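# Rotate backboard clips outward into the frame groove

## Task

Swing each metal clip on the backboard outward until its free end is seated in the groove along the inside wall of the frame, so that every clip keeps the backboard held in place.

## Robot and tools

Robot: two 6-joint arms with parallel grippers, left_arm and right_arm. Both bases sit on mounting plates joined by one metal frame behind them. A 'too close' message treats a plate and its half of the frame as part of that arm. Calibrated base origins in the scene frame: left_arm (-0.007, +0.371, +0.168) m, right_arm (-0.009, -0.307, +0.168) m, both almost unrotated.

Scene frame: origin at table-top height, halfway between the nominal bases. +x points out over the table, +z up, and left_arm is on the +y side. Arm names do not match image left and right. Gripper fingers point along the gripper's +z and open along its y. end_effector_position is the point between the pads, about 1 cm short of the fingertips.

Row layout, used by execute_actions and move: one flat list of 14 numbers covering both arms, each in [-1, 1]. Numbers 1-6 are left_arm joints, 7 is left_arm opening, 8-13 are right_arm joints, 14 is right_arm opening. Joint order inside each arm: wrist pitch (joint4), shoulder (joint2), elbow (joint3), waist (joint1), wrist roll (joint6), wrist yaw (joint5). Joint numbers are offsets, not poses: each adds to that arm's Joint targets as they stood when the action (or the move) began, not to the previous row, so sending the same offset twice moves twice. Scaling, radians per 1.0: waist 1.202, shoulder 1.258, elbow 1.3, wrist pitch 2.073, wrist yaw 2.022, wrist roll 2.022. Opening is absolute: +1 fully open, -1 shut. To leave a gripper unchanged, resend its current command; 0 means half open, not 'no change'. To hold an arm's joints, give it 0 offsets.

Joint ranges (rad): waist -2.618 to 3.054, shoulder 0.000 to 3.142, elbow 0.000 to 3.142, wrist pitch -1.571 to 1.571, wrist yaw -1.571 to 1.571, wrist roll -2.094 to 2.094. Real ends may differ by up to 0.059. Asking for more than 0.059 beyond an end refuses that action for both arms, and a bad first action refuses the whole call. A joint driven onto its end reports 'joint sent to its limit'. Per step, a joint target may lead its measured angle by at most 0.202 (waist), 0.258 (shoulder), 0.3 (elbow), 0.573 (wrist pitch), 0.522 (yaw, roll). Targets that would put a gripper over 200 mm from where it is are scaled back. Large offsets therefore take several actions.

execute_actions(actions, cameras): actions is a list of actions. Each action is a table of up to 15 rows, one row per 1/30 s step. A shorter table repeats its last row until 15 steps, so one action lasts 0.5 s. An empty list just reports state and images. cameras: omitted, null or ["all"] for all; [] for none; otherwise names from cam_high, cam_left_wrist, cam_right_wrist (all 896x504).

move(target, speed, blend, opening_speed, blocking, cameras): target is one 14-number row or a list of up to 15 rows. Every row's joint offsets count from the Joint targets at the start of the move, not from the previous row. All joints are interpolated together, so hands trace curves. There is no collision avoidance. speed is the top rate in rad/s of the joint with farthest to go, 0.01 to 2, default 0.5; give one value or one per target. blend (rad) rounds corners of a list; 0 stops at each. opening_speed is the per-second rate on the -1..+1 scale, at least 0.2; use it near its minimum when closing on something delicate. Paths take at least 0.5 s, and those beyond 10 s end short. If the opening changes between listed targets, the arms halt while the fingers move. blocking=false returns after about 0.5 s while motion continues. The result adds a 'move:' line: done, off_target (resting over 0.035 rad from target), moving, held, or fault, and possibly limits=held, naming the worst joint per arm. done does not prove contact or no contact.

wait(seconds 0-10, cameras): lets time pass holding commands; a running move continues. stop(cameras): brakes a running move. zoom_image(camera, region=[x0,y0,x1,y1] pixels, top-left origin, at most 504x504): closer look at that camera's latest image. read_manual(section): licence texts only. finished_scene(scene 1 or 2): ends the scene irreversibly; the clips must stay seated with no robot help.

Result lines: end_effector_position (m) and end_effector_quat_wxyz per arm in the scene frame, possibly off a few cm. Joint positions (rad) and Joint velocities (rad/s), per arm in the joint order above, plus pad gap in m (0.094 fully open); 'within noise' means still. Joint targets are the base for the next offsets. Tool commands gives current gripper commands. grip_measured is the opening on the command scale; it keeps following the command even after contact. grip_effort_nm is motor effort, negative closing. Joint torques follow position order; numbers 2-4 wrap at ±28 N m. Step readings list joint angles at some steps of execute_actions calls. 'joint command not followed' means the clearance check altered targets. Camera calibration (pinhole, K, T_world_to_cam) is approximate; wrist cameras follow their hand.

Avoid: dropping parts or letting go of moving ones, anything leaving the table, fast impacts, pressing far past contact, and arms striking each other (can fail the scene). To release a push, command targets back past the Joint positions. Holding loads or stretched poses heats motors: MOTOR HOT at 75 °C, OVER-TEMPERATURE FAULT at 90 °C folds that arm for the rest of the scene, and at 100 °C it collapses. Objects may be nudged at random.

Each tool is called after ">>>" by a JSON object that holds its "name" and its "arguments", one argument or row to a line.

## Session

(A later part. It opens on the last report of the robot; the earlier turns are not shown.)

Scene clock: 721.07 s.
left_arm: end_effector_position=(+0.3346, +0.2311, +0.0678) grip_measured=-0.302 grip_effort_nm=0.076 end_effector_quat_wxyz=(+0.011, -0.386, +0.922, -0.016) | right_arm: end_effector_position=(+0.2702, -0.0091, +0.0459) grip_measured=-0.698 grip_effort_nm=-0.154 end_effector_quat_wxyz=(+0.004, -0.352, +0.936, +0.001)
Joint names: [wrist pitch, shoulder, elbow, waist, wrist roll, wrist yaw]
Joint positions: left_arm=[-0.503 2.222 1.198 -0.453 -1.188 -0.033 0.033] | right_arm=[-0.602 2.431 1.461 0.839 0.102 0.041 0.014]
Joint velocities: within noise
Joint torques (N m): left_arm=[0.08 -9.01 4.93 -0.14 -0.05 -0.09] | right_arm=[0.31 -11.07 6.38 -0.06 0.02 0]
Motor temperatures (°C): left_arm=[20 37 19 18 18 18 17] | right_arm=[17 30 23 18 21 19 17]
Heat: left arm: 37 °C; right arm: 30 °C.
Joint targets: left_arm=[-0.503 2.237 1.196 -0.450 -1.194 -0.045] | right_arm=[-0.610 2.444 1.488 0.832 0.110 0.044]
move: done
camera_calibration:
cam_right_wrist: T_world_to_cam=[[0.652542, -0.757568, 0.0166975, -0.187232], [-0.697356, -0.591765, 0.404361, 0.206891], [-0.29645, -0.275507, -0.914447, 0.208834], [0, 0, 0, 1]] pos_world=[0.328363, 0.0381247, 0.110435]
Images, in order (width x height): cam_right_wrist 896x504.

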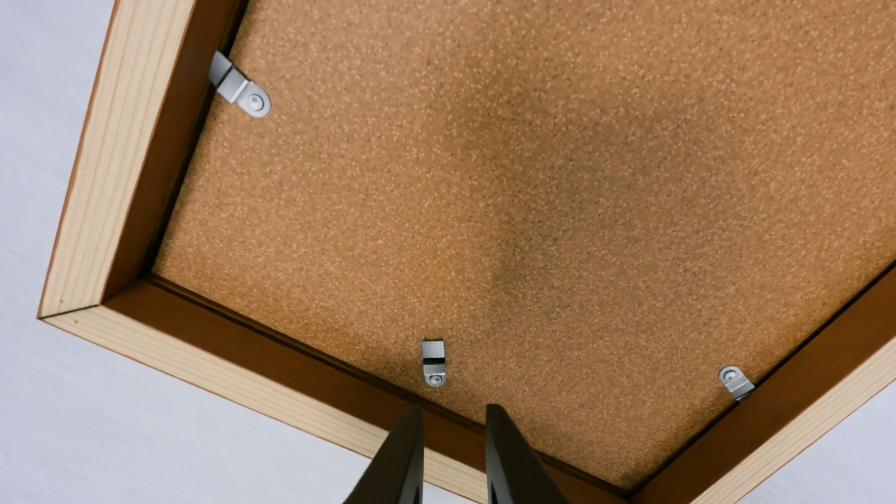

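>>> {"name": "move", "arguments": {
  "target": [0,0,0,0,0,0,-0.3,0.0304,0.0223,-0.0404,0.0225,0.0054,0,-0.72],
  "speed": 0.3,
  "cameras": ["cam_right_wrist"]
}}

Scene clock: 741.77 s.
left_arm: end_effector_position=(+0.3346, +0.2311, +0.0678) grip_measured=-0.302 grip_effort_nm=0.061 end_effector_quat_wxyz=(+0.011, -0.386, +0.922, -0.016) | right_arm: end_effector_position=(+0.2642, -0.0074, +0.0317) grip_measured=-0.718 grip_effort_nm=-0.154 end_effector_quat_wxyz=(+0.003, -0.353, +0.936, +0.001)
Joint names: [wrist pitch, shoulder, elbow, waist, wrist roll, wrist yaw]
Joint positions: left_arm=[-0.503 2.222 1.198 -0.453 -1.188 -0.033 0.033] | right_arm=[-0.558 2.461 1.446 0.851 0.114 0.041 0.013]
Joint velocities: within noise
Joint torques (N m): left_arm=[0.01 -8.87 4.94 -0.14 -0.06 -0.08] | right_arm=[0.49 -11.26 3.51 1.25 0.03 0.01]
Motor temperatures (°C): left_arm=[20 37 18 18 18 18 17] | right_arm=[17 28 23 18 21 19 17]
Heat: left arm: 37 °C; right arm: 28 °C.
Joint targets: left_arm=[-0.503 2.237 1.196 -0.450 -1.194 -0.045] | right_arm=[-0.547 2.472 1.436 0.859 0.121 0.044]
move: done
camera_calibration:
cam_right_wrist: T_world_to_cam=[[0.653435, -0.756788, 0.017181, -0.181998], [-0.69661, -0.592284, 0.404889, 0.209303], [-0.296239, -0.276537, -0.914205, 0.194485], [0, 0, 0, 1]] pos_world=[0.32234, 0.040015, 0.0961814]
Images, in order (width x height): cam_right_wrist 896x504.

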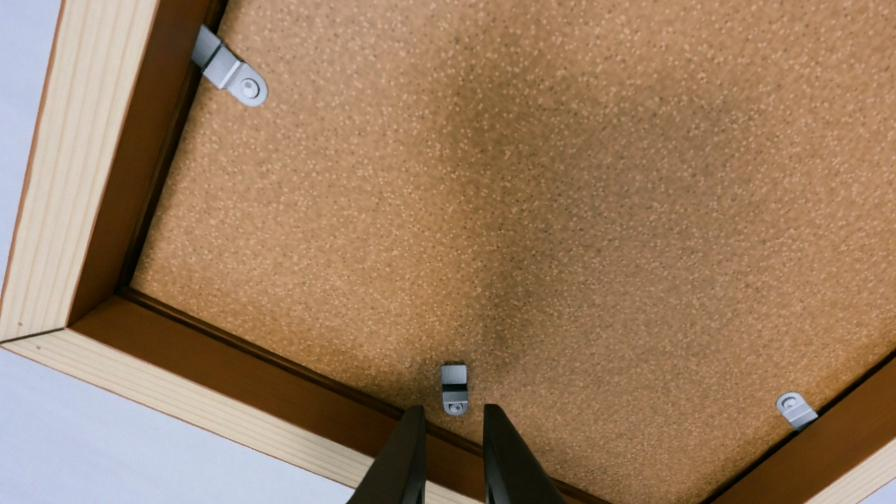

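>>> {"name": "move", "arguments": {
  "target": [0,0,0,0,0,0,-0.3,0.0111,0.0183,0,0,0,0,-0.7],
  "speed": 0.15,
  "cameras": ["cam_right_wrist"]
}}

>>> {"name": "zoom_image", "arguments": {
  "camera": "cam_right_wrist",
  "region": [380, 350, 530, 500]
}}

Scene clock: 751.40 s.
left_arm: end_effector_position=(+0.3346, +0.2311, +0.0678) grip_measured=-0.302 grip_effort_nm=0.076 end_effector_quat_wxyz=(+0.011, -0.386, +0.922, -0.016) | right_arm: end_effector_position=(+0.2657, -0.0054, +0.0247) grip_measured=-0.702 grip_effort_nm=0.066 end_effector_quat_wxyz=(+0.008, -0.352, +0.936, +0.003)
Joint names: [wrist pitch, shoulder, elbow, waist, wrist roll, wrist yaw]
Joint positions: left_arm=[-0.503 2.222 1.198 -0.453 -1.188 -0.033 0.033] | right_arm=[-0.529 2.479 1.446 0.851 0.114 0.041 0.014]
Joint velocities: within noise
Joint torques (N m): left_arm=[0.05 -8.92 4.94 -0.05 -0.05 -0.1] | right_arm=[0.45 -10.96 3.48 1.28 0.03 0.02]
Motor temperatures (°C): left_arm=[20 37 18 18 18 18 17] | right_arm=[17 29 23 18 21 19 17]
Heat: left arm: 37 °C; right arm: 29 °C.
Joint targets: left_arm=[-0.503 2.237 1.196 -0.450 -1.194 -0.045] | right_arm=[-0.524 2.495 1.436 0.859 0.121 0.044]
move: done
camera_calibration:
cam_right_wrist: T_world_to_cam=[[0.652713, -0.757439, 0.0158678, -0.181084], [-0.699948, -0.594893, 0.395189, 0.215462], [-0.289892, -0.269052, -0.918463, 0.187511], [0, 0, 0, 1]] pos_world=[0.323366, 0.0414665, 0.0899471]
Images, in order (width x height): cam_right_wrist 896x504.

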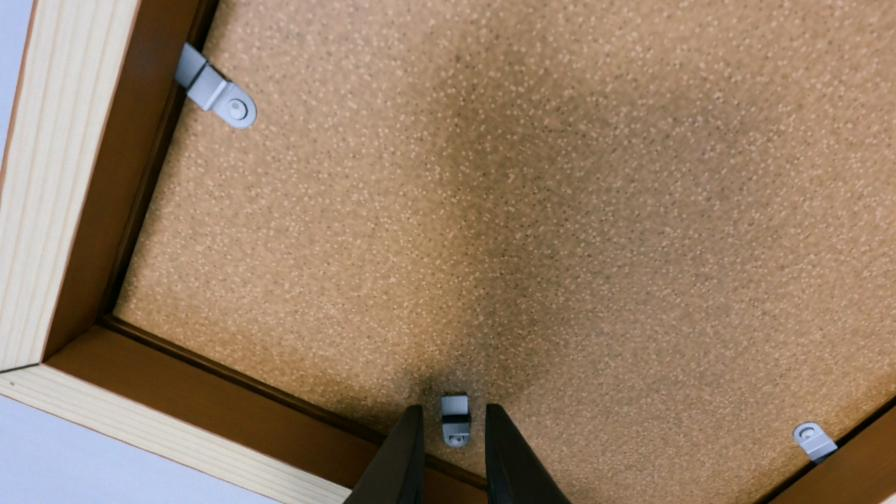

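Scaled by 3.360.

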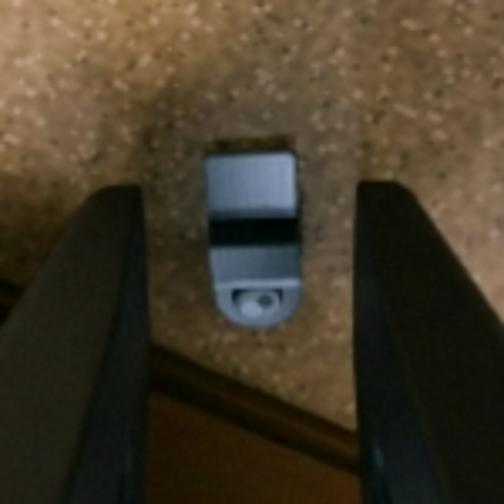

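>>> {"name": "move", "arguments": {
  "target": [0,0,0,0,0,0,-0.3,-0.002,0.0045,0,0,0,0,-0.7],
  "speed": 0.1,
  "cameras": ["cam_right_wrist"]
}}

>>> {"name": "zoom_image", "arguments": {
  "camera": "cam_right_wrist",
  "region": [380, 350, 530, 500]
}}

Scene clock: 775.20 s.
left_arm: end_effector_position=(+0.3346, +0.2311, +0.0678) grip_measured=-0.302 grip_effort_nm=0.081 end_effector_quat_wxyz=(+0.011, -0.386, +0.922, -0.016) | right_arm: end_effector_position=(+0.2658, -0.0053, +0.0233) grip_measured=-0.702 grip_effort_nm=0.066 end_effector_quat_wxyz=(+0.009, -0.352, +0.936, +0.003)
Joint names: [wrist pitch, shoulder, elbow, waist, wrist roll, wrist yaw]
Joint positions: left_arm=[-0.503 2.222 1.198 -0.453 -1.188 -0.033 0.033] | right_arm=[-0.525 2.482 1.446 0.851 0.115 0.042 0.014]
Joint velocities: within noise
Joint torques (N m): left_arm=[0.05 -9.01 4.92 -0.1 -0.05 -0.05] | right_arm=[0.37 -10.67 3.45 1.24 0.04 0.02]
Motor temperatures (°C): left_arm=[20 37 18 18 18 18 17] | right_arm=[17 30 22 18 21 19 17]
Heat: left arm: 37 °C; right arm: 30 °C.
Joint targets: left_arm=[-0.503 2.237 1.196 -0.450 -1.194 -0.045] | right_arm=[-0.528 2.500 1.436 0.859 0.121 0.044]
move: done
camera_calibration:
cam_right_wrist: T_world_to_cam=[[0.652374, -0.757717, 0.016524, -0.181057], [-0.700624, -0.594618, 0.394404, 0.216319], [-0.289021, -0.268876, -0.918789, 0.186135], [0, 0, 0, 1]] pos_world=[0.323472, 0.0414851, 0.0886934]
Images, in order (width x height): cam_right_wrist 896x504.

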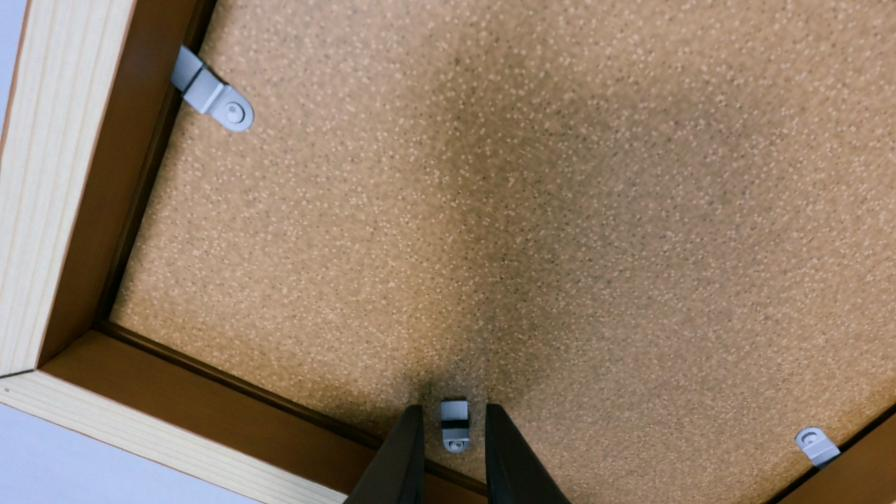

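Scaled by 3.360.

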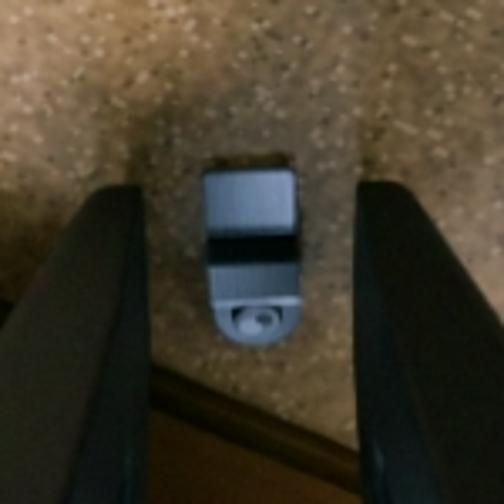

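>>> {"name": "move", "arguments": {
  "target": [0,0,0,0,0,0,-0.3,0,0,0,0,0,0,-0.83],
  "opening_speed": 0.2,
  "cameras": ["cam_right_wrist"]
}}

>>> {"name": "zoom_image", "arguments": {
  "camera": "cam_right_wrist",
  "region": [380, 350, 530, 500]
}}

Scene clock: 804.53 s.
left_arm: end_effector_position=(+0.3346, +0.2311, +0.0678) grip_measured=-0.302 grip_effort_nm=0.085 end_effector_quat_wxyz=(+0.011, -0.386, +0.922, -0.016) | right_arm: end_effector_position=(+0.2653, -0.0058, +0.0221) grip_measured=-0.828 grip_effort_nm=-0.154 end_effector_quat_wxyz=(+0.008, -0.352, +0.936, +0.002)
Joint names: [wrist pitch, shoulder, elbow, waist, wrist roll, wrist yaw]
Joint positions: left_arm=[-0.503 2.222 1.198 -0.453 -1.188 -0.033 0.033] | right_arm=[-0.525 2.486 1.446 0.851 0.115 0.042 0.008]
Joint velocities: within noise
Joint torques (N m): left_arm=[0.07 -8.85 4.92 -0.08 -0.04 -0.1] | right_arm=[0.36 -11.02 3.47 1.29 0.03 0.01]
Motor temperatures (°C): left_arm=[20 37 18 18 18 18 17] | right_arm=[17 29 22 18 21 19 17]
Heat: left arm: 37 °C; right arm: 29 °C.
Joint targets: left_arm=[-0.503 2.237 1.196 -0.450 -1.194 -0.045] | right_arm=[-0.528 2.500 1.436 0.859 0.121 0.044]
move: done
camera_calibration:
cam_right_wrist: T_world_to_cam=[[0.652483, -0.757616, 0.0168533, -0.181115], [-0.699854, -0.593909, 0.396833, 0.215879], [-0.290638, -0.270722, -0.917736, 0.18516], [0, 0, 0, 1]] pos_world=[0.323073, 0.041124, 0.0873119]
Images, in order (width x height): cam_right_wrist 896x504.

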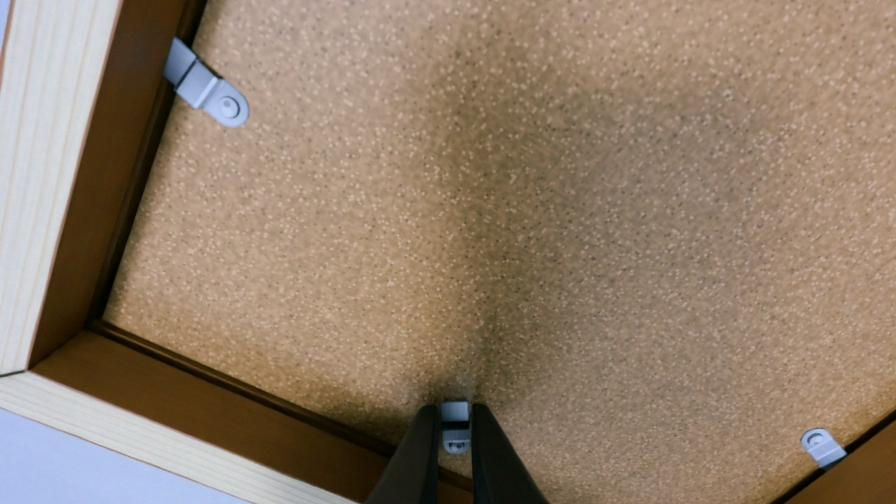

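Scaled by 3.360.

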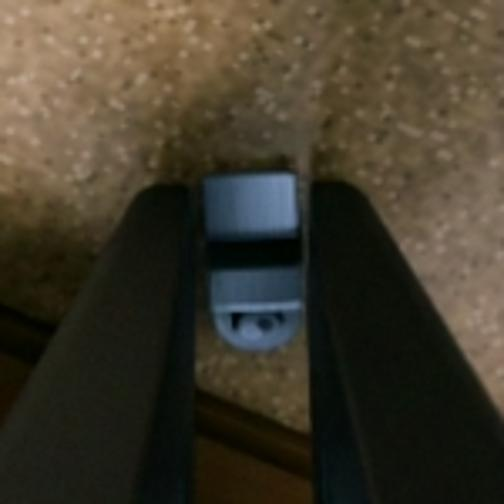

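>>> {"name": "move", "arguments": {
  "target": [0,0,0,0,0,0,-0.3,0,0.002,0,0,0,0,-0.97],
  "opening_speed": 0.2,
  "cameras": ["cam_right_wrist"]
}}

>>> {"name": "zoom_image", "arguments": {
  "camera": "cam_right_wrist",
  "region": [380, 350, 530, 500]
}}

Scene clock: 812.57 s.
left_arm: end_effector_position=(+0.3346, +0.2311, +0.0678) grip_measured=-0.302 grip_effort_nm=0.076 end_effector_quat_wxyz=(+0.011, -0.386, +0.922, -0.016) | right_arm: end_effector_position=(+0.2654, -0.0059, +0.0221) grip_measured=-0.950 grip_effort_nm=-1.038 end_effector_quat_wxyz=(+0.008, -0.352, +0.936, +0.002)
Joint names: [wrist pitch, shoulder, elbow, waist, wrist roll, wrist yaw]
Joint positions: left_arm=[-0.503 2.222 1.198 -0.453 -1.188 -0.033 0.033] | right_arm=[-0.525 2.486 1.446 0.851 0.115 0.042 0.002]
Joint velocities: within noise
Joint torques (N m): left_arm=[0.02 -8.83 4.85 -0.13 -0.05 -0.09] | right_arm=[0.36 -10.77 3.45 1.25 0.04 0.01]
Motor temperatures (°C): left_arm=[20 37 18 18 18 18 17] | right_arm=[17 29 22 18 21 19 17]
Heat: left arm: 37 °C; right arm: 29 °C.
Joint targets: left_arm=[-0.503 2.237 1.196 -0.450 -1.194 -0.045] | right_arm=[-0.528 2.503 1.436 0.859 0.121 0.044]
move: done
camera_calibration:
cam_right_wrist: T_world_to_cam=[[0.652474, -0.757615, 0.0172318, -0.181188], [-0.69997, -0.593803, 0.396788, 0.21592], [-0.29038, -0.270955, -0.917749, 0.185093], [0, 0, 0, 1]] pos_world=[0.323105, 0.0410947, 0.0873164]
Images, in order (width x height): cam_right_wrist 896x504.

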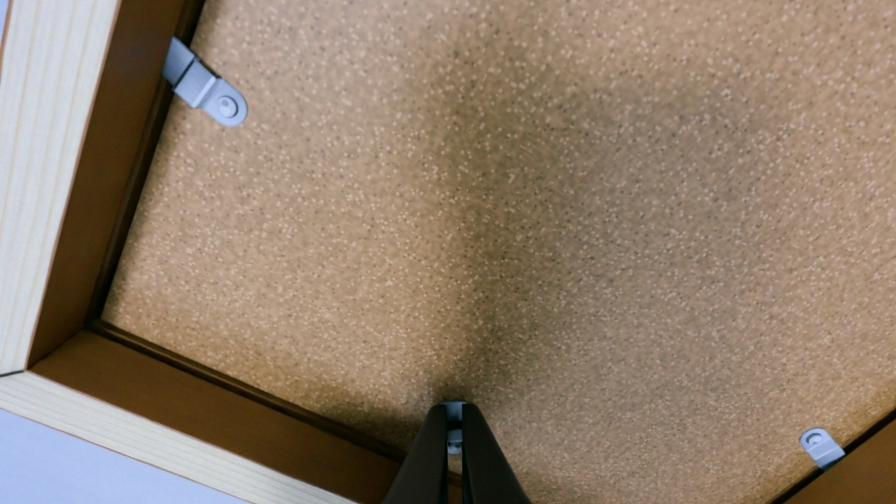

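Scaled by 3.360.

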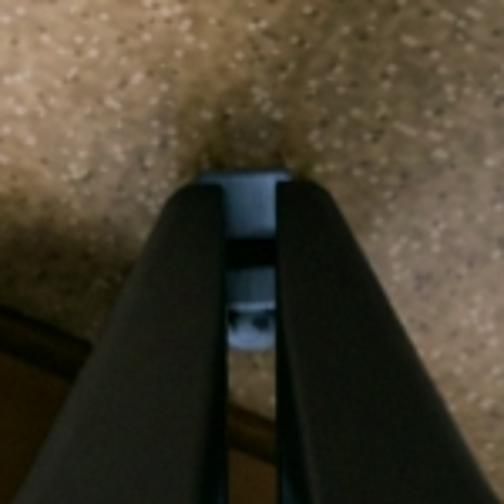

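>>> {"name": "move", "arguments": {
  "target": [0,0,0,0,0,0,-0.3,0,0,0,0.007,-0.1256,0,-0.97],
  "speed": 0.3,
  "cameras": ["cam_right_wrist"]
}}

>>> {"name": "zoom_image", "arguments": {
  "camera": "cam_right_wrist",
  "region": [380, 350, 530, 500]
}}

Scene clock: 830.50 s.
left_arm: end_effector_position=(+0.3346, +0.2311, +0.0678) grip_measured=-0.302 grip_effort_nm=0.076 end_effector_quat_wxyz=(+0.011, -0.386, +0.922, -0.016) | right_arm: end_effector_position=(+0.2642, -0.0049, +0.0221) grip_measured=-0.953 grip_effort_nm=-1.087 end_effector_quat_wxyz=(+0.008, -0.462, +0.887, +0.001)
Joint names: [wrist pitch, shoulder, elbow, waist, wrist roll, wrist yaw]
Joint positions: left_arm=[-0.503 2.222 1.198 -0.453 -1.188 -0.033 0.033] | right_arm=[-0.525 2.486 1.446 0.855 -0.123 0.042 0.002]
Joint velocities: within noise
Joint torques (N m): left_arm=[0.05 -8.96 5.05 -0.02 -0.03 -0.1] | right_arm=[0.37 -10.77 3.43 1.73 -0.13 0.01]
Motor temperatures (°C): left_arm=[20 37 18 18 18 18 17] | right_arm=[17 29 22 18 21 19 18]
Heat: left arm: 37 °C; right arm: 29 °C.
Joint targets: left_arm=[-0.503 2.237 1.196 -0.450 -1.194 -0.045] | right_arm=[-0.528 2.503 1.436 0.868 -0.133 0.044]
move: done
camera_calibration:
cam_right_wrist: T_world_to_cam=[[0.814649, -0.579563, 0.0212935, -0.221782], [-0.538759, -0.742682, 0.397696, 0.172361], [-0.214675, -0.335454, -0.91727, 0.164603], [0, 0, 0, 1]] pos_world=[0.308871, 0.0546895, 0.0871608]
Images, in order (width x height): cam_right_wrist 896x504.

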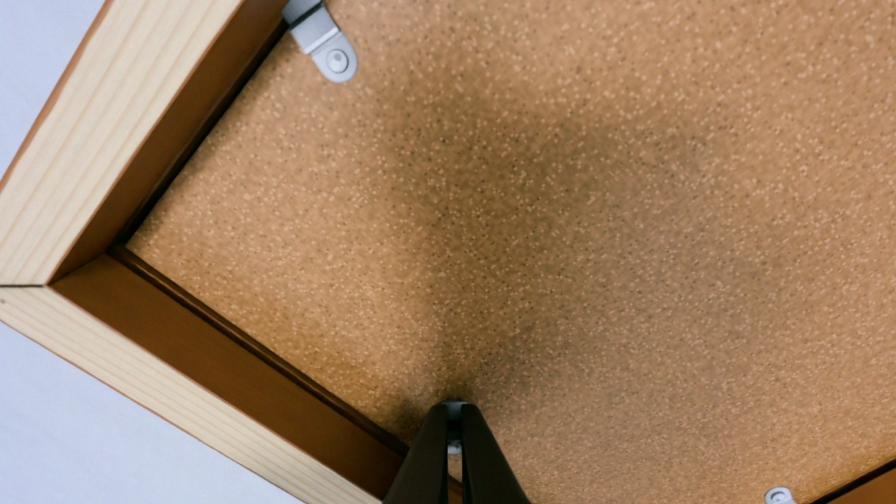

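Scaled by 3.360.

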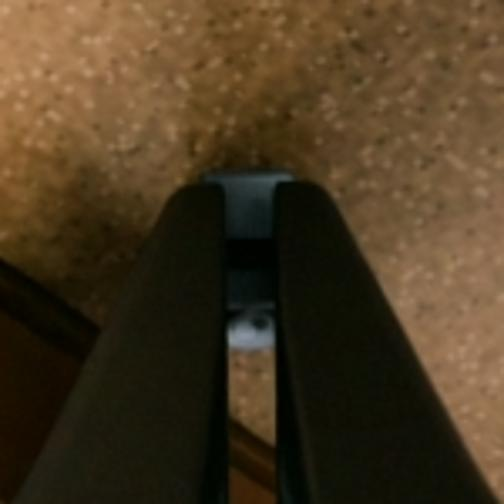

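>>> {"name": "move", "arguments": {
  "target": [0,0,0,0,0,0,-0.3,0,0,0,0.005,-0.135,0,-0.97],
  "speed": 0.3,
  "cameras": ["cam_right_wrist"]
}}

>>> {"name": "zoom_image", "arguments": {
  "camera": "cam_right_wrist",
  "region": [380, 350, 530, 500]
}}

Scene clock: 836.40 s.
left_arm: end_effector_position=(+0.3346, +0.2311, +0.0678) grip_measured=-0.302 grip_effort_nm=0.076 end_effector_quat_wxyz=(+0.011, -0.386, +0.922, -0.016) | right_arm: end_effector_position=(+0.2627, -0.0040, +0.0221) grip_measured=-0.953 grip_effort_nm=-1.077 end_effector_quat_wxyz=(+0.007, -0.581, +0.814, -0.002)
Joint names: [wrist pitch, shoulder, elbow, waist, wrist roll, wrist yaw]
Joint positions: left_arm=[-0.503 2.222 1.198 -0.453 -1.188 -0.033 0.033] | right_arm=[-0.526 2.486 1.446 0.86 -0.396 0.045 0.002]
Joint velocities: within noise
Joint torques (N m): left_arm=[0.06 -8.85 4.9 -0.08 -0.04 -0.08] | right_arm=[0.37 -10.74 3.43 1.77 -0.12 -0.03]
Motor temperatures (°C): left_arm=[20 37 18 18 18 18 17] | right_arm=[17 29 22 18 21 19 18]
Heat: left arm: 37 °C; right arm: 29 °C.
Joint targets: left_arm=[-0.503 2.237 1.196 -0.450 -1.194 -0.045] | right_arm=[-0.528 2.503 1.436 0.873 -0.406 0.044]
move: done
camera_calibration:
cam_right_wrist: T_world_to_cam=[[0.942479, -0.333166, 0.0270908, -0.252778], [-0.31548, -0.859798, 0.401522, 0.112957], [-0.110481, -0.386972, -0.915449, 0.137029], [0, 0, 0, 1]] pos_world=[0.289013, 0.0659301, 0.0869362]
Images, in order (width x height): cam_right_wrist 896x504.

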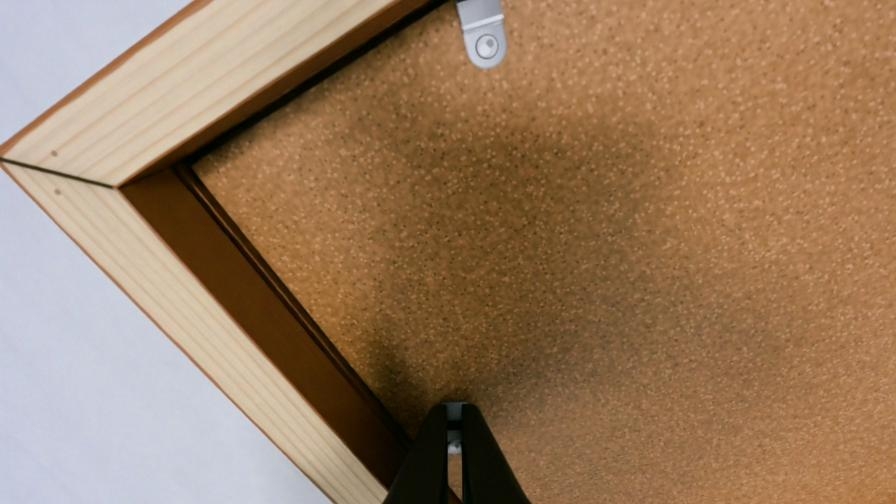

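Scaled by 3.360.

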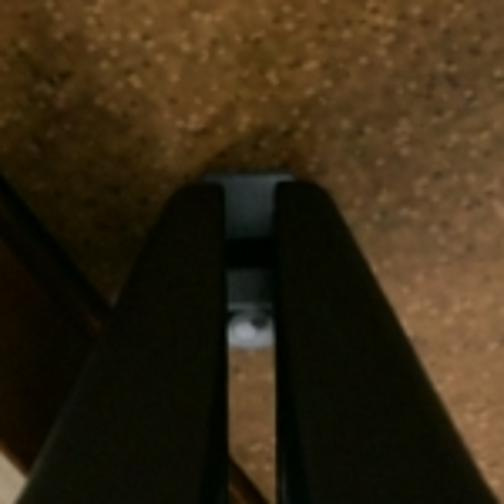

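>>> {"name": "move", "arguments": {
  "target": [
    [0,0,0,0,0,0,-0.3,0,0,0,0,0,0,-0.8],
    [0,0,0,0,0,0,-0.3,0,-0.08,0,0,0,0,-0.8],
    [0,0,0,0,0,0,-0.3,-0.0145,-0.1192,-0.0624,0.0129,-0.2317,0,0.0]
  ],
  "speed": 0.4,
  "cameras": ["cam_right_wrist"]
}}

Scene clock: 855.27 s.
left_arm: end_effector_position=(+0.3346, +0.2311, +0.0678) grip_measured=-0.302 grip_effort_nm=0.071 end_effector_quat_wxyz=(+0.011, -0.386, +0.922, -0.016) | right_arm: end_effector_position=(+0.2481, -0.0114, +0.0445) grip_measured=-0.002 grip_effort_nm=0.061 end_effector_quat_wxyz=(-0.004, +0.761, -0.649, +0.005)
Joint names: [wrist pitch, shoulder, elbow, waist, wrist roll, wrist yaw]
Joint positions: left_arm=[-0.503 2.222 1.198 -0.453 -1.188 -0.033 0.033] | right_arm=[-0.549 2.39 1.366 0.88 -0.867 0.049 0.047]
Joint velocities: within noise
Joint torques (N m): left_arm=[0.03 -8.99 4.92 -0.2 -0.07 -0.08] | right_arm=[0.28 -15.34 3.41 1.42 -0.11 -0.06]
Motor temperatures (°C): left_arm=[20 37 18 18 18 18 17] | right_arm=[17 29 22 18 21 19 19]
Heat: left arm: 37 °C; right arm: 29 °C.
Joint targets: left_arm=[-0.503 2.237 1.196 -0.450 -1.194 -0.045] | right_arm=[-0.558 2.353 1.355 0.889 -0.874 0.044]
move: off_target (right_arm); target 3's new numbers were sent with right_arm's shoulder 0.037 rad from that target; right_arm: the shoulder is farthest, 0.037 rad from its target
camera_calibration:
cam_right_wrist: T_world_to_cam=[[0.988284, 0.149912, 0.0286638, -0.248012], [0.124856, -0.902089, 0.413093, -0.0172478], [0.087785, -0.404674, -0.910238, 0.103417], [0, 0, 0, 1]] pos_world=[0.238181, 0.063471, 0.108368]
Images, in order (width x height): cam_right_wrist 896x504.

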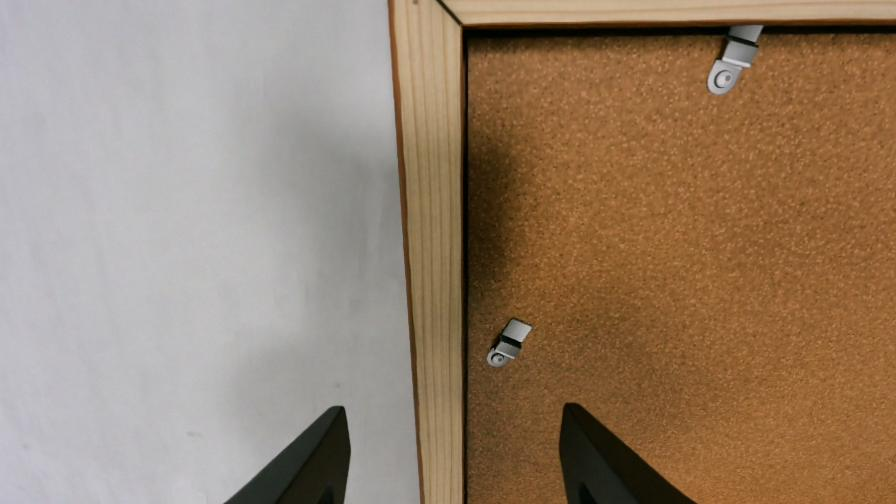

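>>> {"name": "move", "arguments": {
  "target": [0,0,0,0,0,0,-0.3,0.0328,0.0906,0.0438,0.0042,0,0,0.0],
  "speed": 0.25,
  "cameras": ["cam_right_wrist"]
}}

Scene clock: 877.40 s.
left_arm: end_effector_position=(+0.3346, +0.2311, +0.0678) grip_measured=-0.302 grip_effort_nm=0.081 end_effector_quat_wxyz=(+0.011, -0.386, +0.922, -0.016) | right_arm: end_effector_position=(+0.2480, -0.0068, +0.0222) grip_measured=-0.002 grip_effort_nm=0.061 end_effector_quat_wxyz=(-0.004, +0.763, -0.646, +0.005)
Joint names: [wrist pitch, shoulder, elbow, waist, wrist roll, wrist yaw]
Joint positions: left_arm=[-0.503 2.222 1.198 -0.453 -1.188 -0.033 0.033] | right_arm=[-0.5 2.46 1.387 0.885 -0.867 0.049 0.047]
Joint velocities: within noise
Joint torques (N m): left_arm=[0.05 -8.98 5.05 -0.14 -0.05 -0.08] | right_arm=[0.48 -11.37 5.86 1.36 -0.11 -0.06]
Motor temperatures (°C): left_arm=[20 37 18 18 18 18 17] | right_arm=[17 33 22 18 21 19 18]
Heat: left arm: 37 °C; right arm: 33 °C.
Joint targets: left_arm=[-0.503 2.237 1.196 -0.450 -1.194 -0.045] | right_arm=[-0.490 2.467 1.411 0.894 -0.874 0.044]
move: done
camera_calibration:
cam_right_wrist: T_world_to_cam=[[0.987341, 0.15591, 0.0291572, -0.247716], [0.130163, -0.901485, 0.412774, -0.00509038], [0.0906406, -0.403754, -0.910367, 0.084298], [0, 0, 0, 1]] pos_world=[0.237602, 0.0680682, 0.086066]
Images, in order (width x height): cam_right_wrist 896x504.

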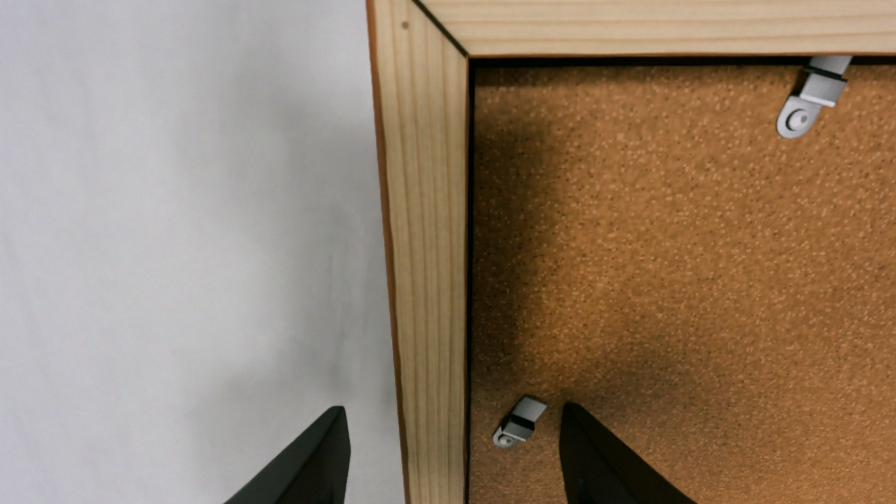

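>>> {"name": "move", "arguments": {
  "target": [
    [0,0,0,0,0,0,-0.3,0,0,0,0,0,0,-0.3],
    [0,0,0,0,0,0,-0.3,0,0,0,0,0,0,-0.45]
  ],
  "opening_speed": 0.3,
  "cameras": ["cam_right_wrist"]
}}

>>> {"name": "zoom_image", "arguments": {
  "camera": "cam_right_wrist",
  "region": [400, 370, 560, 490]
}}

Scene clock: 883.83 s.
left_arm: end_effector_position=(+0.3346, +0.2311, +0.0678) grip_measured=-0.302 grip_effort_nm=0.066 end_effector_quat_wxyz=(+0.011, -0.386, +0.922, -0.016) | right_arm: end_effector_position=(+0.2501, -0.0053, +0.0222) grip_measured=-0.448 grip_effort_nm=-0.173 end_effector_quat_wxyz=(-0.009, +0.763, -0.647, +0.007)
Joint names: [wrist pitch, shoulder, elbow, waist, wrist roll, wrist yaw]
Joint positions: left_arm=[-0.503 2.222 1.198 -0.453 -1.188 -0.033 0.033] | right_arm=[-0.49 2.46 1.387 0.885 -0.867 0.052 0.026]
Joint velocities: within noise
Joint torques (N m): left_arm=[0.05 -9.05 5.04 -0.17 -0.03 -0.13] | right_arm=[0.39 -11.36 5.9 1.39 -0.1 -0.09]
Motor temperatures (°C): left_arm=[20 37 18 18 18 18 17] | right_arm=[17 31 23 18 21 19 18]
Heat: left arm: 37 °C; right arm: 31 °C.
Joint targets: left_arm=[-0.503 2.237 1.196 -0.450 -1.194 -0.045] | right_arm=[-0.490 2.467 1.411 0.894 -0.874 0.044]
move: done
camera_calibration:
cam_right_wrist: T_world_to_cam=[[0.987101, 0.155304, 0.038895, -0.250141], [0.126068, -0.903738, 0.409103, -0.00294245], [0.0986863, -0.398922, -0.911659, 0.0827884], [0, 0, 0, 1]] pos_world=[0.239115, 0.0692149, 0.0864078]
Images, in order (width x height): cam_right_wrist 896x504.

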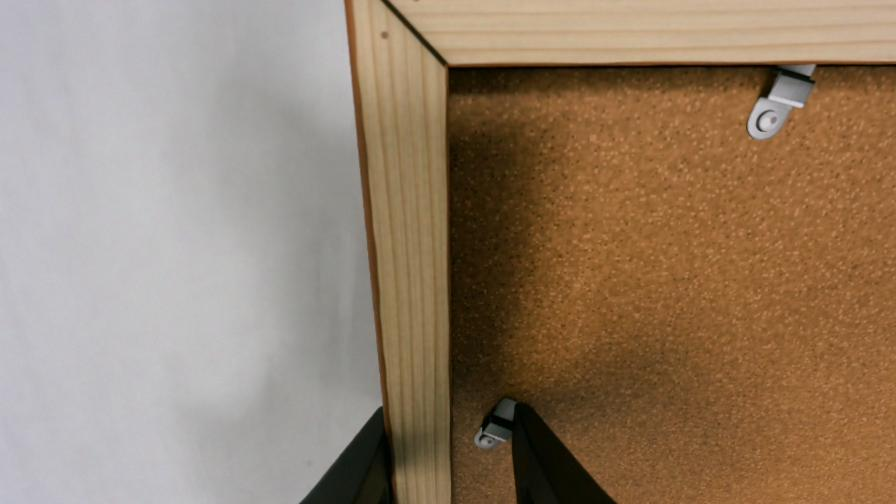

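Scaled by 3.150.

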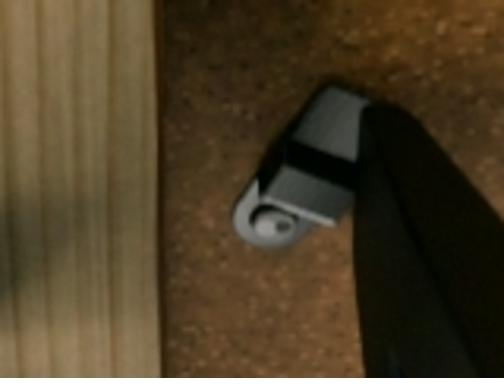

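>>> {"name": "move", "arguments": {
  "target": [
    [0,0,0,0,0,0,-0.3,0,0,0,0,0,0,-0.5]
  ],
  "opening_speed": 0.2,
  "cameras": ["cam_right_wrist"]
}}

>>> {"name": "zoom_image", "arguments": {
  "camera": "cam_right_wrist",
  "region": [400, 370, 560, 490]
}}

Scene clock: 888.43 s.
left_arm: end_effector_position=(+0.3346, +0.2311, +0.0678) grip_measured=-0.302 grip_effort_nm=0.076 end_effector_quat_wxyz=(+0.011, -0.386, +0.922, -0.016) | right_arm: end_effector_position=(+0.2498, -0.0055, +0.0222) grip_measured=-0.496 grip_effort_nm=-0.232 end_effector_quat_wxyz=(-0.009, +0.763, -0.646, +0.007)
Joint names: [wrist pitch, shoulder, elbow, waist, wrist roll, wrist yaw]
Joint positions: left_arm=[-0.503 2.222 1.198 -0.453 -1.188 -0.033 0.033] | right_arm=[-0.491 2.46 1.387 0.885 -0.869 0.052 0.024]
Joint velocities: within noise
Joint torques (N m): left_arm=[0.05 -9.02 5.05 -0.08 -0.02 -0.09] | right_arm=[0.41 -11.43 5.89 1.35 -0.08 -0.09]
Motor temperatures (°C): left_arm=[20 37 18 18 18 18 17] | right_arm=[17 31 23 18 21 19 18]
Heat: left arm: 37 °C; right arm: 31 °C.
Joint targets: left_arm=[-0.503 2.237 1.196 -0.450 -1.194 -0.045] | right_arm=[-0.490 2.467 1.411 0.894 -0.874 0.044]
move: done
camera_calibration:
cam_right_wrist: T_world_to_cam=[[0.986841, 0.157288, 0.0374956, -0.249703], [0.128369, -0.903094, 0.409808, -0.00371036], [0.0983198, -0.399602, -0.911401, 0.0827952], [0, 0, 0, 1]] pos_world=[0.238753, 0.0690095, 0.0863429]
Images, in order (width x height): cam_right_wrist 896x504.

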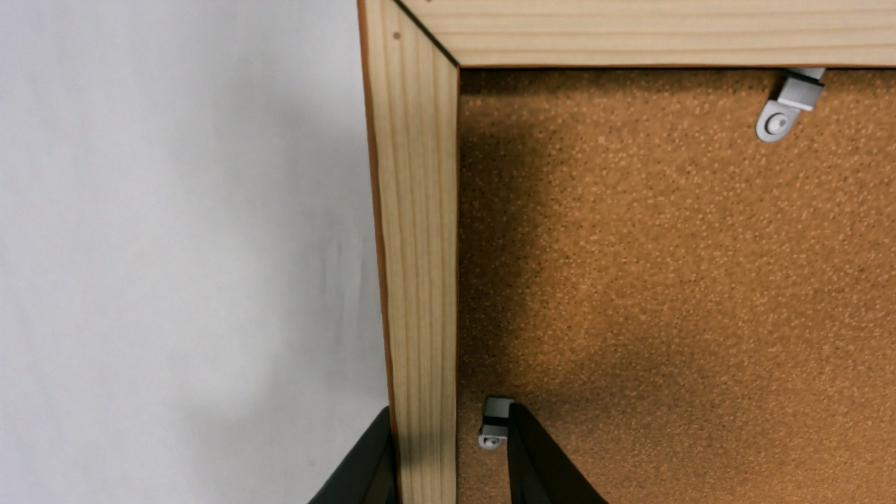

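Scaled by 3.150.

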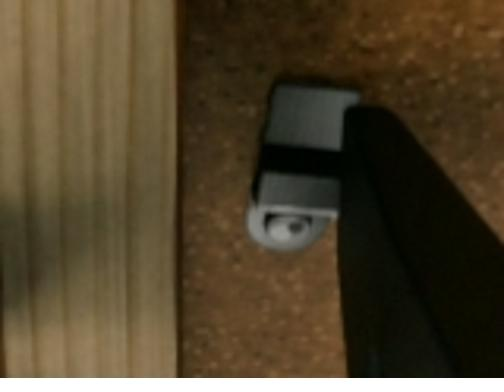

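>>> {"name": "move", "arguments": {
  "target": [
    [0,0,0,0,0,0,-0.3,0,0,0,0,0,0,-0.55]
  ],
  "opening_speed": 0.2,
  "cameras": ["cam_right_wrist"]
}}

>>> {"name": "zoom_image", "arguments": {
  "camera": "cam_right_wrist",
  "region": [400, 370, 560, 490]
}}

Scene clock: 892.67 s.
left_arm: end_effector_position=(+0.3346, +0.2311, +0.0678) grip_measured=-0.302 grip_effort_nm=0.066 end_effector_quat_wxyz=(+0.011, -0.386, +0.922, -0.016) | right_arm: end_effector_position=(+0.2488, -0.0056, +0.0222) grip_measured=-0.546 grip_effort_nm=-0.237 end_effector_quat_wxyz=(-0.007, +0.764, -0.645, +0.006)
Joint names: [wrist pitch, shoulder, elbow, waist, wrist roll, wrist yaw]
Joint positions: left_arm=[-0.503 2.222 1.198 -0.453 -1.188 -0.033 0.033] | right_arm=[-0.494 2.46 1.387 0.886 -0.87 0.05 0.021]
Joint velocities: within noise
Joint torques (N m): left_arm=[0.05 -8.87 5.03 -0.14 -0.08 -0.08] | right_arm=[0.43 -11.38 5.86 1.25 -0.08 -0.08]
Motor temperatures (°C): left_arm=[20 37 18 18 18 18 17] | right_arm=[17 31 23 18 21 19 18]
Heat: left arm: 37 °C; right arm: 31 °C.
Joint targets: left_arm=[-0.503 2.237 1.196 -0.450 -1.194 -0.045] | right_arm=[-0.490 2.467 1.411 0.894 -0.874 0.044]
move: done
camera_calibration:
cam_right_wrist: T_world_to_cam=[[0.986688, 0.15898, 0.0342331, -0.248543], [0.131142, -0.902334, 0.410603, -0.00437552], [0.0961672, -0.400648, -0.911171, 0.0833828], [0, 0, 0, 1]] pos_world=[0.23779, 0.0689723, 0.086281]
Images, in order (width x height): cam_right_wrist 896x504.

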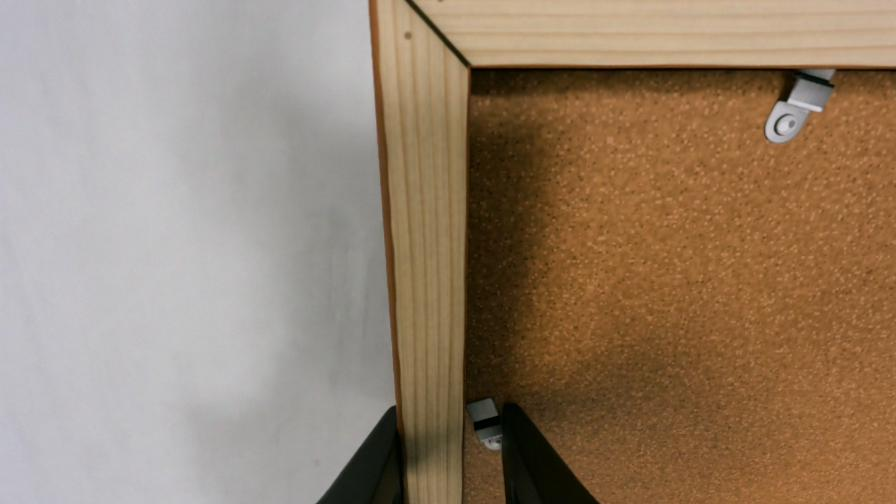

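Scaled by 3.150.

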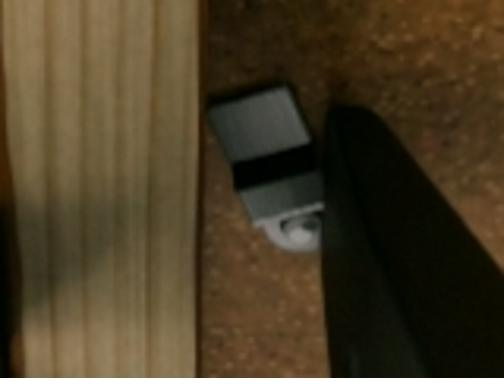

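>>> {"name": "move", "arguments": {
  "target": [
    [0,0,0,0,0,0,-0.3,0,0,0,0,0,0,-0.59]
  ],
  "opening_speed": 0.2,
  "cameras": ["cam_right_wrist"]
}}

>>> {"name": "zoom_image", "arguments": {
  "camera": "cam_right_wrist",
  "region": [400, 370, 560, 490]
}}

Scene clock: 895.53 s.
left_arm: end_effector_position=(+0.3346, +0.2311, +0.0678) grip_measured=-0.302 grip_effort_nm=0.071 end_effector_quat_wxyz=(+0.011, -0.386, +0.922, -0.016) | right_arm: end_effector_position=(+0.2483, -0.0057, +0.0222) grip_measured=-0.587 grip_effort_nm=-0.227 end_effector_quat_wxyz=(-0.006, +0.764, -0.645, +0.005)
Joint names: [wrist pitch, shoulder, elbow, waist, wrist roll, wrist yaw]
Joint positions: left_arm=[-0.503 2.222 1.198 -0.453 -1.188 -0.033 0.033] | right_arm=[-0.496 2.46 1.387 0.886 -0.87 0.049 0.019]
Joint velocities: within noise
Joint torques (N m): left_arm=[0.07 -8.91 5 -0.12 -0.04 -0.09] | right_arm=[0.45 -11.34 5.81 1.24 -0.07 -0.06]
Motor temperatures (°C): left_arm=[20 37 18 18 18 18 17] | right_arm=[17 30 23 18 21 19 18]
Heat: left arm: 37 °C; right arm: 30 °C.
Joint targets: left_arm=[-0.503 2.237 1.196 -0.450 -1.194 -0.045] | right_arm=[-0.490 2.467 1.411 0.894 -0.874 0.044]
move: done
camera_calibration:
cam_right_wrist: T_world_to_cam=[[0.986747, 0.159064, 0.032084, -0.248045], [0.132096, -0.90225, 0.410483, -0.00464955], [0.0942408, -0.400805, -0.911304, 0.083854], [0, 0, 0, 1]] pos_world=[0.237469, 0.068869, 0.0862833]
Images, in order (width x height): cam_right_wrist 896x504.

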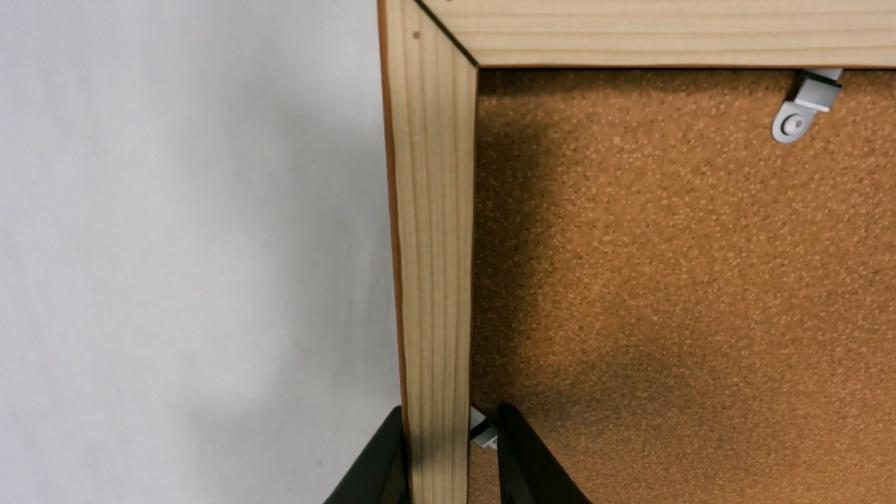

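Scaled by 3.150.

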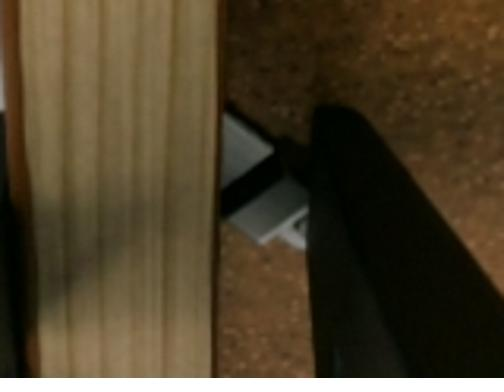

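>>> {"name": "move", "arguments": {
  "target": [
    [0,0,0,0,0,0,-0.3,0,0,0,0,0,0,-0.62]
  ],
  "opening_speed": 0.2,
  "cameras": ["cam_right_wrist"]
}}

>>> {"name": "move", "arguments": {
  "target": [
    [0,0,0,0,0,0,-0.3,0,0,0,0,0,0,-0.645]
  ],
  "opening_speed": 0.2,
  "cameras": ["cam_right_wrist"]
}}

>>> {"name": "zoom_image", "arguments": {
  "camera": "cam_right_wrist",
  "region": [400, 370, 560, 490]
}}

Scene clock: 901.70 s.
left_arm: end_effector_position=(+0.3346, +0.2311, +0.0678) grip_measured=-0.302 grip_effort_nm=0.076 end_effector_quat_wxyz=(+0.011, -0.386, +0.922, -0.016) | right_arm: end_effector_position=(+0.2481, -0.0058, +0.0222) grip_measured=-0.616 grip_effort_nm=-0.266 end_effector_quat_wxyz=(-0.006, +0.764, -0.645, +0.005)
Joint names: [wrist pitch, shoulder, elbow, waist, wrist roll, wrist yaw]
Joint positions: left_arm=[-0.503 2.222 1.198 -0.453 -1.188 -0.033 0.033] | right_arm=[-0.497 2.46 1.387 0.886 -0.87 0.048 0.018]
Joint velocities: within noise
Joint torques (N m): left_arm=[0.05 -8.9 5 -0.1 -0.04 -0.08] | right_arm=[0.46 -11.34 5.87 1.22 -0.07 -0.05]
Motor temperatures (°C): left_arm=[20 37 18 18 18 18 17] | right_arm=[17 30 23 18 21 19 18]
Heat: left arm: 37 °C; right arm: 30 °C.
Joint targets: left_arm=[-0.503 2.237 1.196 -0.450 -1.194 -0.045] | right_arm=[-0.490 2.467 1.411 0.894 -0.874 0.044]
move: done
camera_calibration:
cam_right_wrist: T_world_to_cam=[[0.986766, 0.159108, 0.0312577, -0.247843], [0.132448, -0.902107, 0.410683, -0.00480742], [0.0935409, -0.401108, -0.911242, 0.0839979], [0, 0, 0, 1]] pos_world=[0.237342, 0.0687893, 0.0862638]
Images, in order (width x height): cam_right_wrist 896x504.

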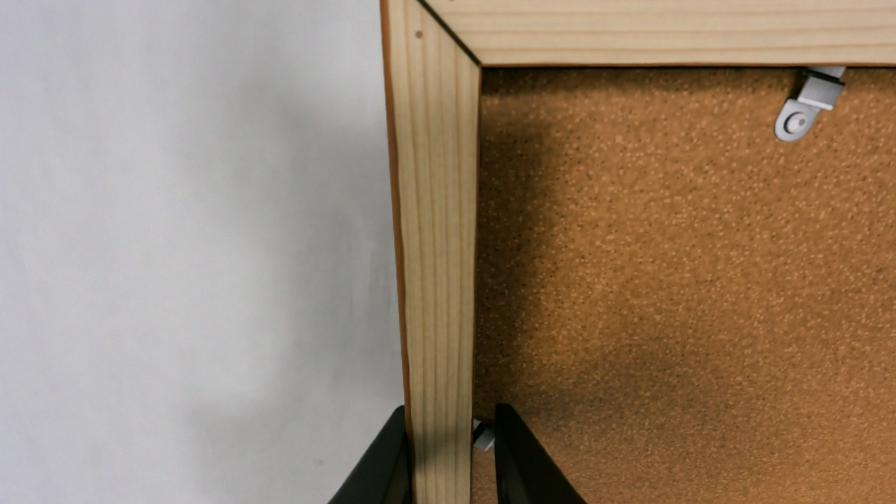

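Scene clock: 902.20 s.
left_arm: end_effector_position=(+0.3346, +0.2311, +0.0678) grip_measured=-0.302 grip_effort_nm=0.066 end_effector_quat_wxyz=(+0.011, -0.386, +0.922, -0.016) | right_arm: end_effector_position=(+0.2481, -0.0059, +0.0222) grip_measured=-0.639 grip_effort_nm=-0.349 end_effector_quat_wxyz=(-0.006, +0.764, -0.645, +0.005)
Joint names: [wrist pitch, shoulder, elbow, waist, wrist roll, wrist yaw]
Joint positions: left_arm=[-0.503 2.222 1.198 -0.453 -1.188 -0.033 0.033] | right_arm=[-0.497 2.46 1.387 0.886 -0.87 0.048 0.017]
Joint velocities: within noise
Joint torques (N m): left_arm=[0.04 -8.92 5 -0.02 -0.04 -0.08] | right_arm=[0.45 -11.41 5.83 1.22 -0.08 -0.05]
Motor temperatures (°C): left_arm=[20 37 18 18 18 18 17] | right_arm=[17 30 23 18 21 19 18]
Heat: left arm: 37 °C; right arm: 30 °C.
Joint targets: left_arm=[-0.503 2.237 1.196 -0.450 -1.194 -0.045] | right_arm=[-0.490 2.467 1.411 0.894 -0.874 0.044]
move: done
camera_calibration:
cam_right_wrist: T_world_to_cam=[[0.986772, 0.159132, 0.0309688, -0.247766], [0.132563, -0.901985, 0.410913, -0.00489694], [0.0933227, -0.401372, -0.911148, 0.0840241], [0, 0, 0, 1]] pos_world=[0.237296, 0.0687354, 0.0862437]
Images, in order (width x height): cam_right_wrist 896x504.

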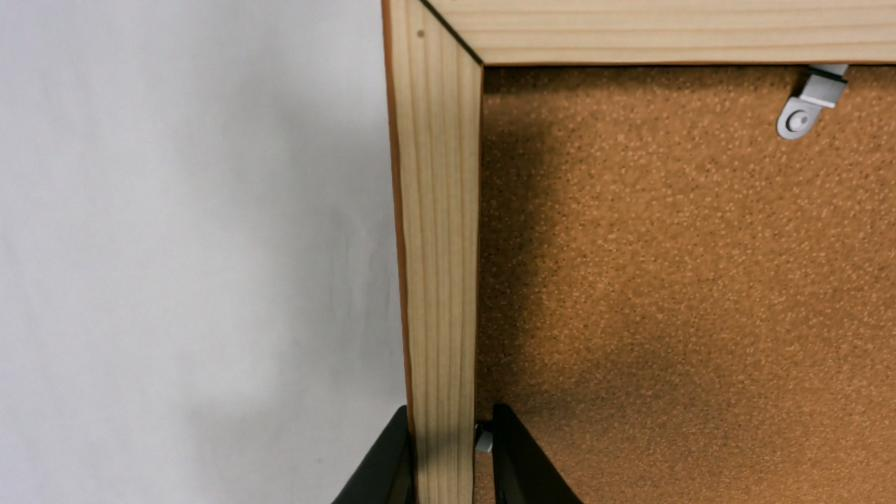

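Scaled by 3.150.

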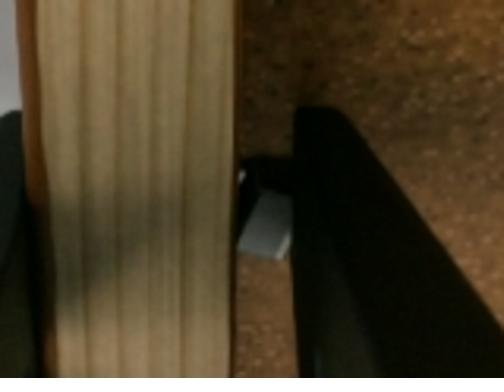

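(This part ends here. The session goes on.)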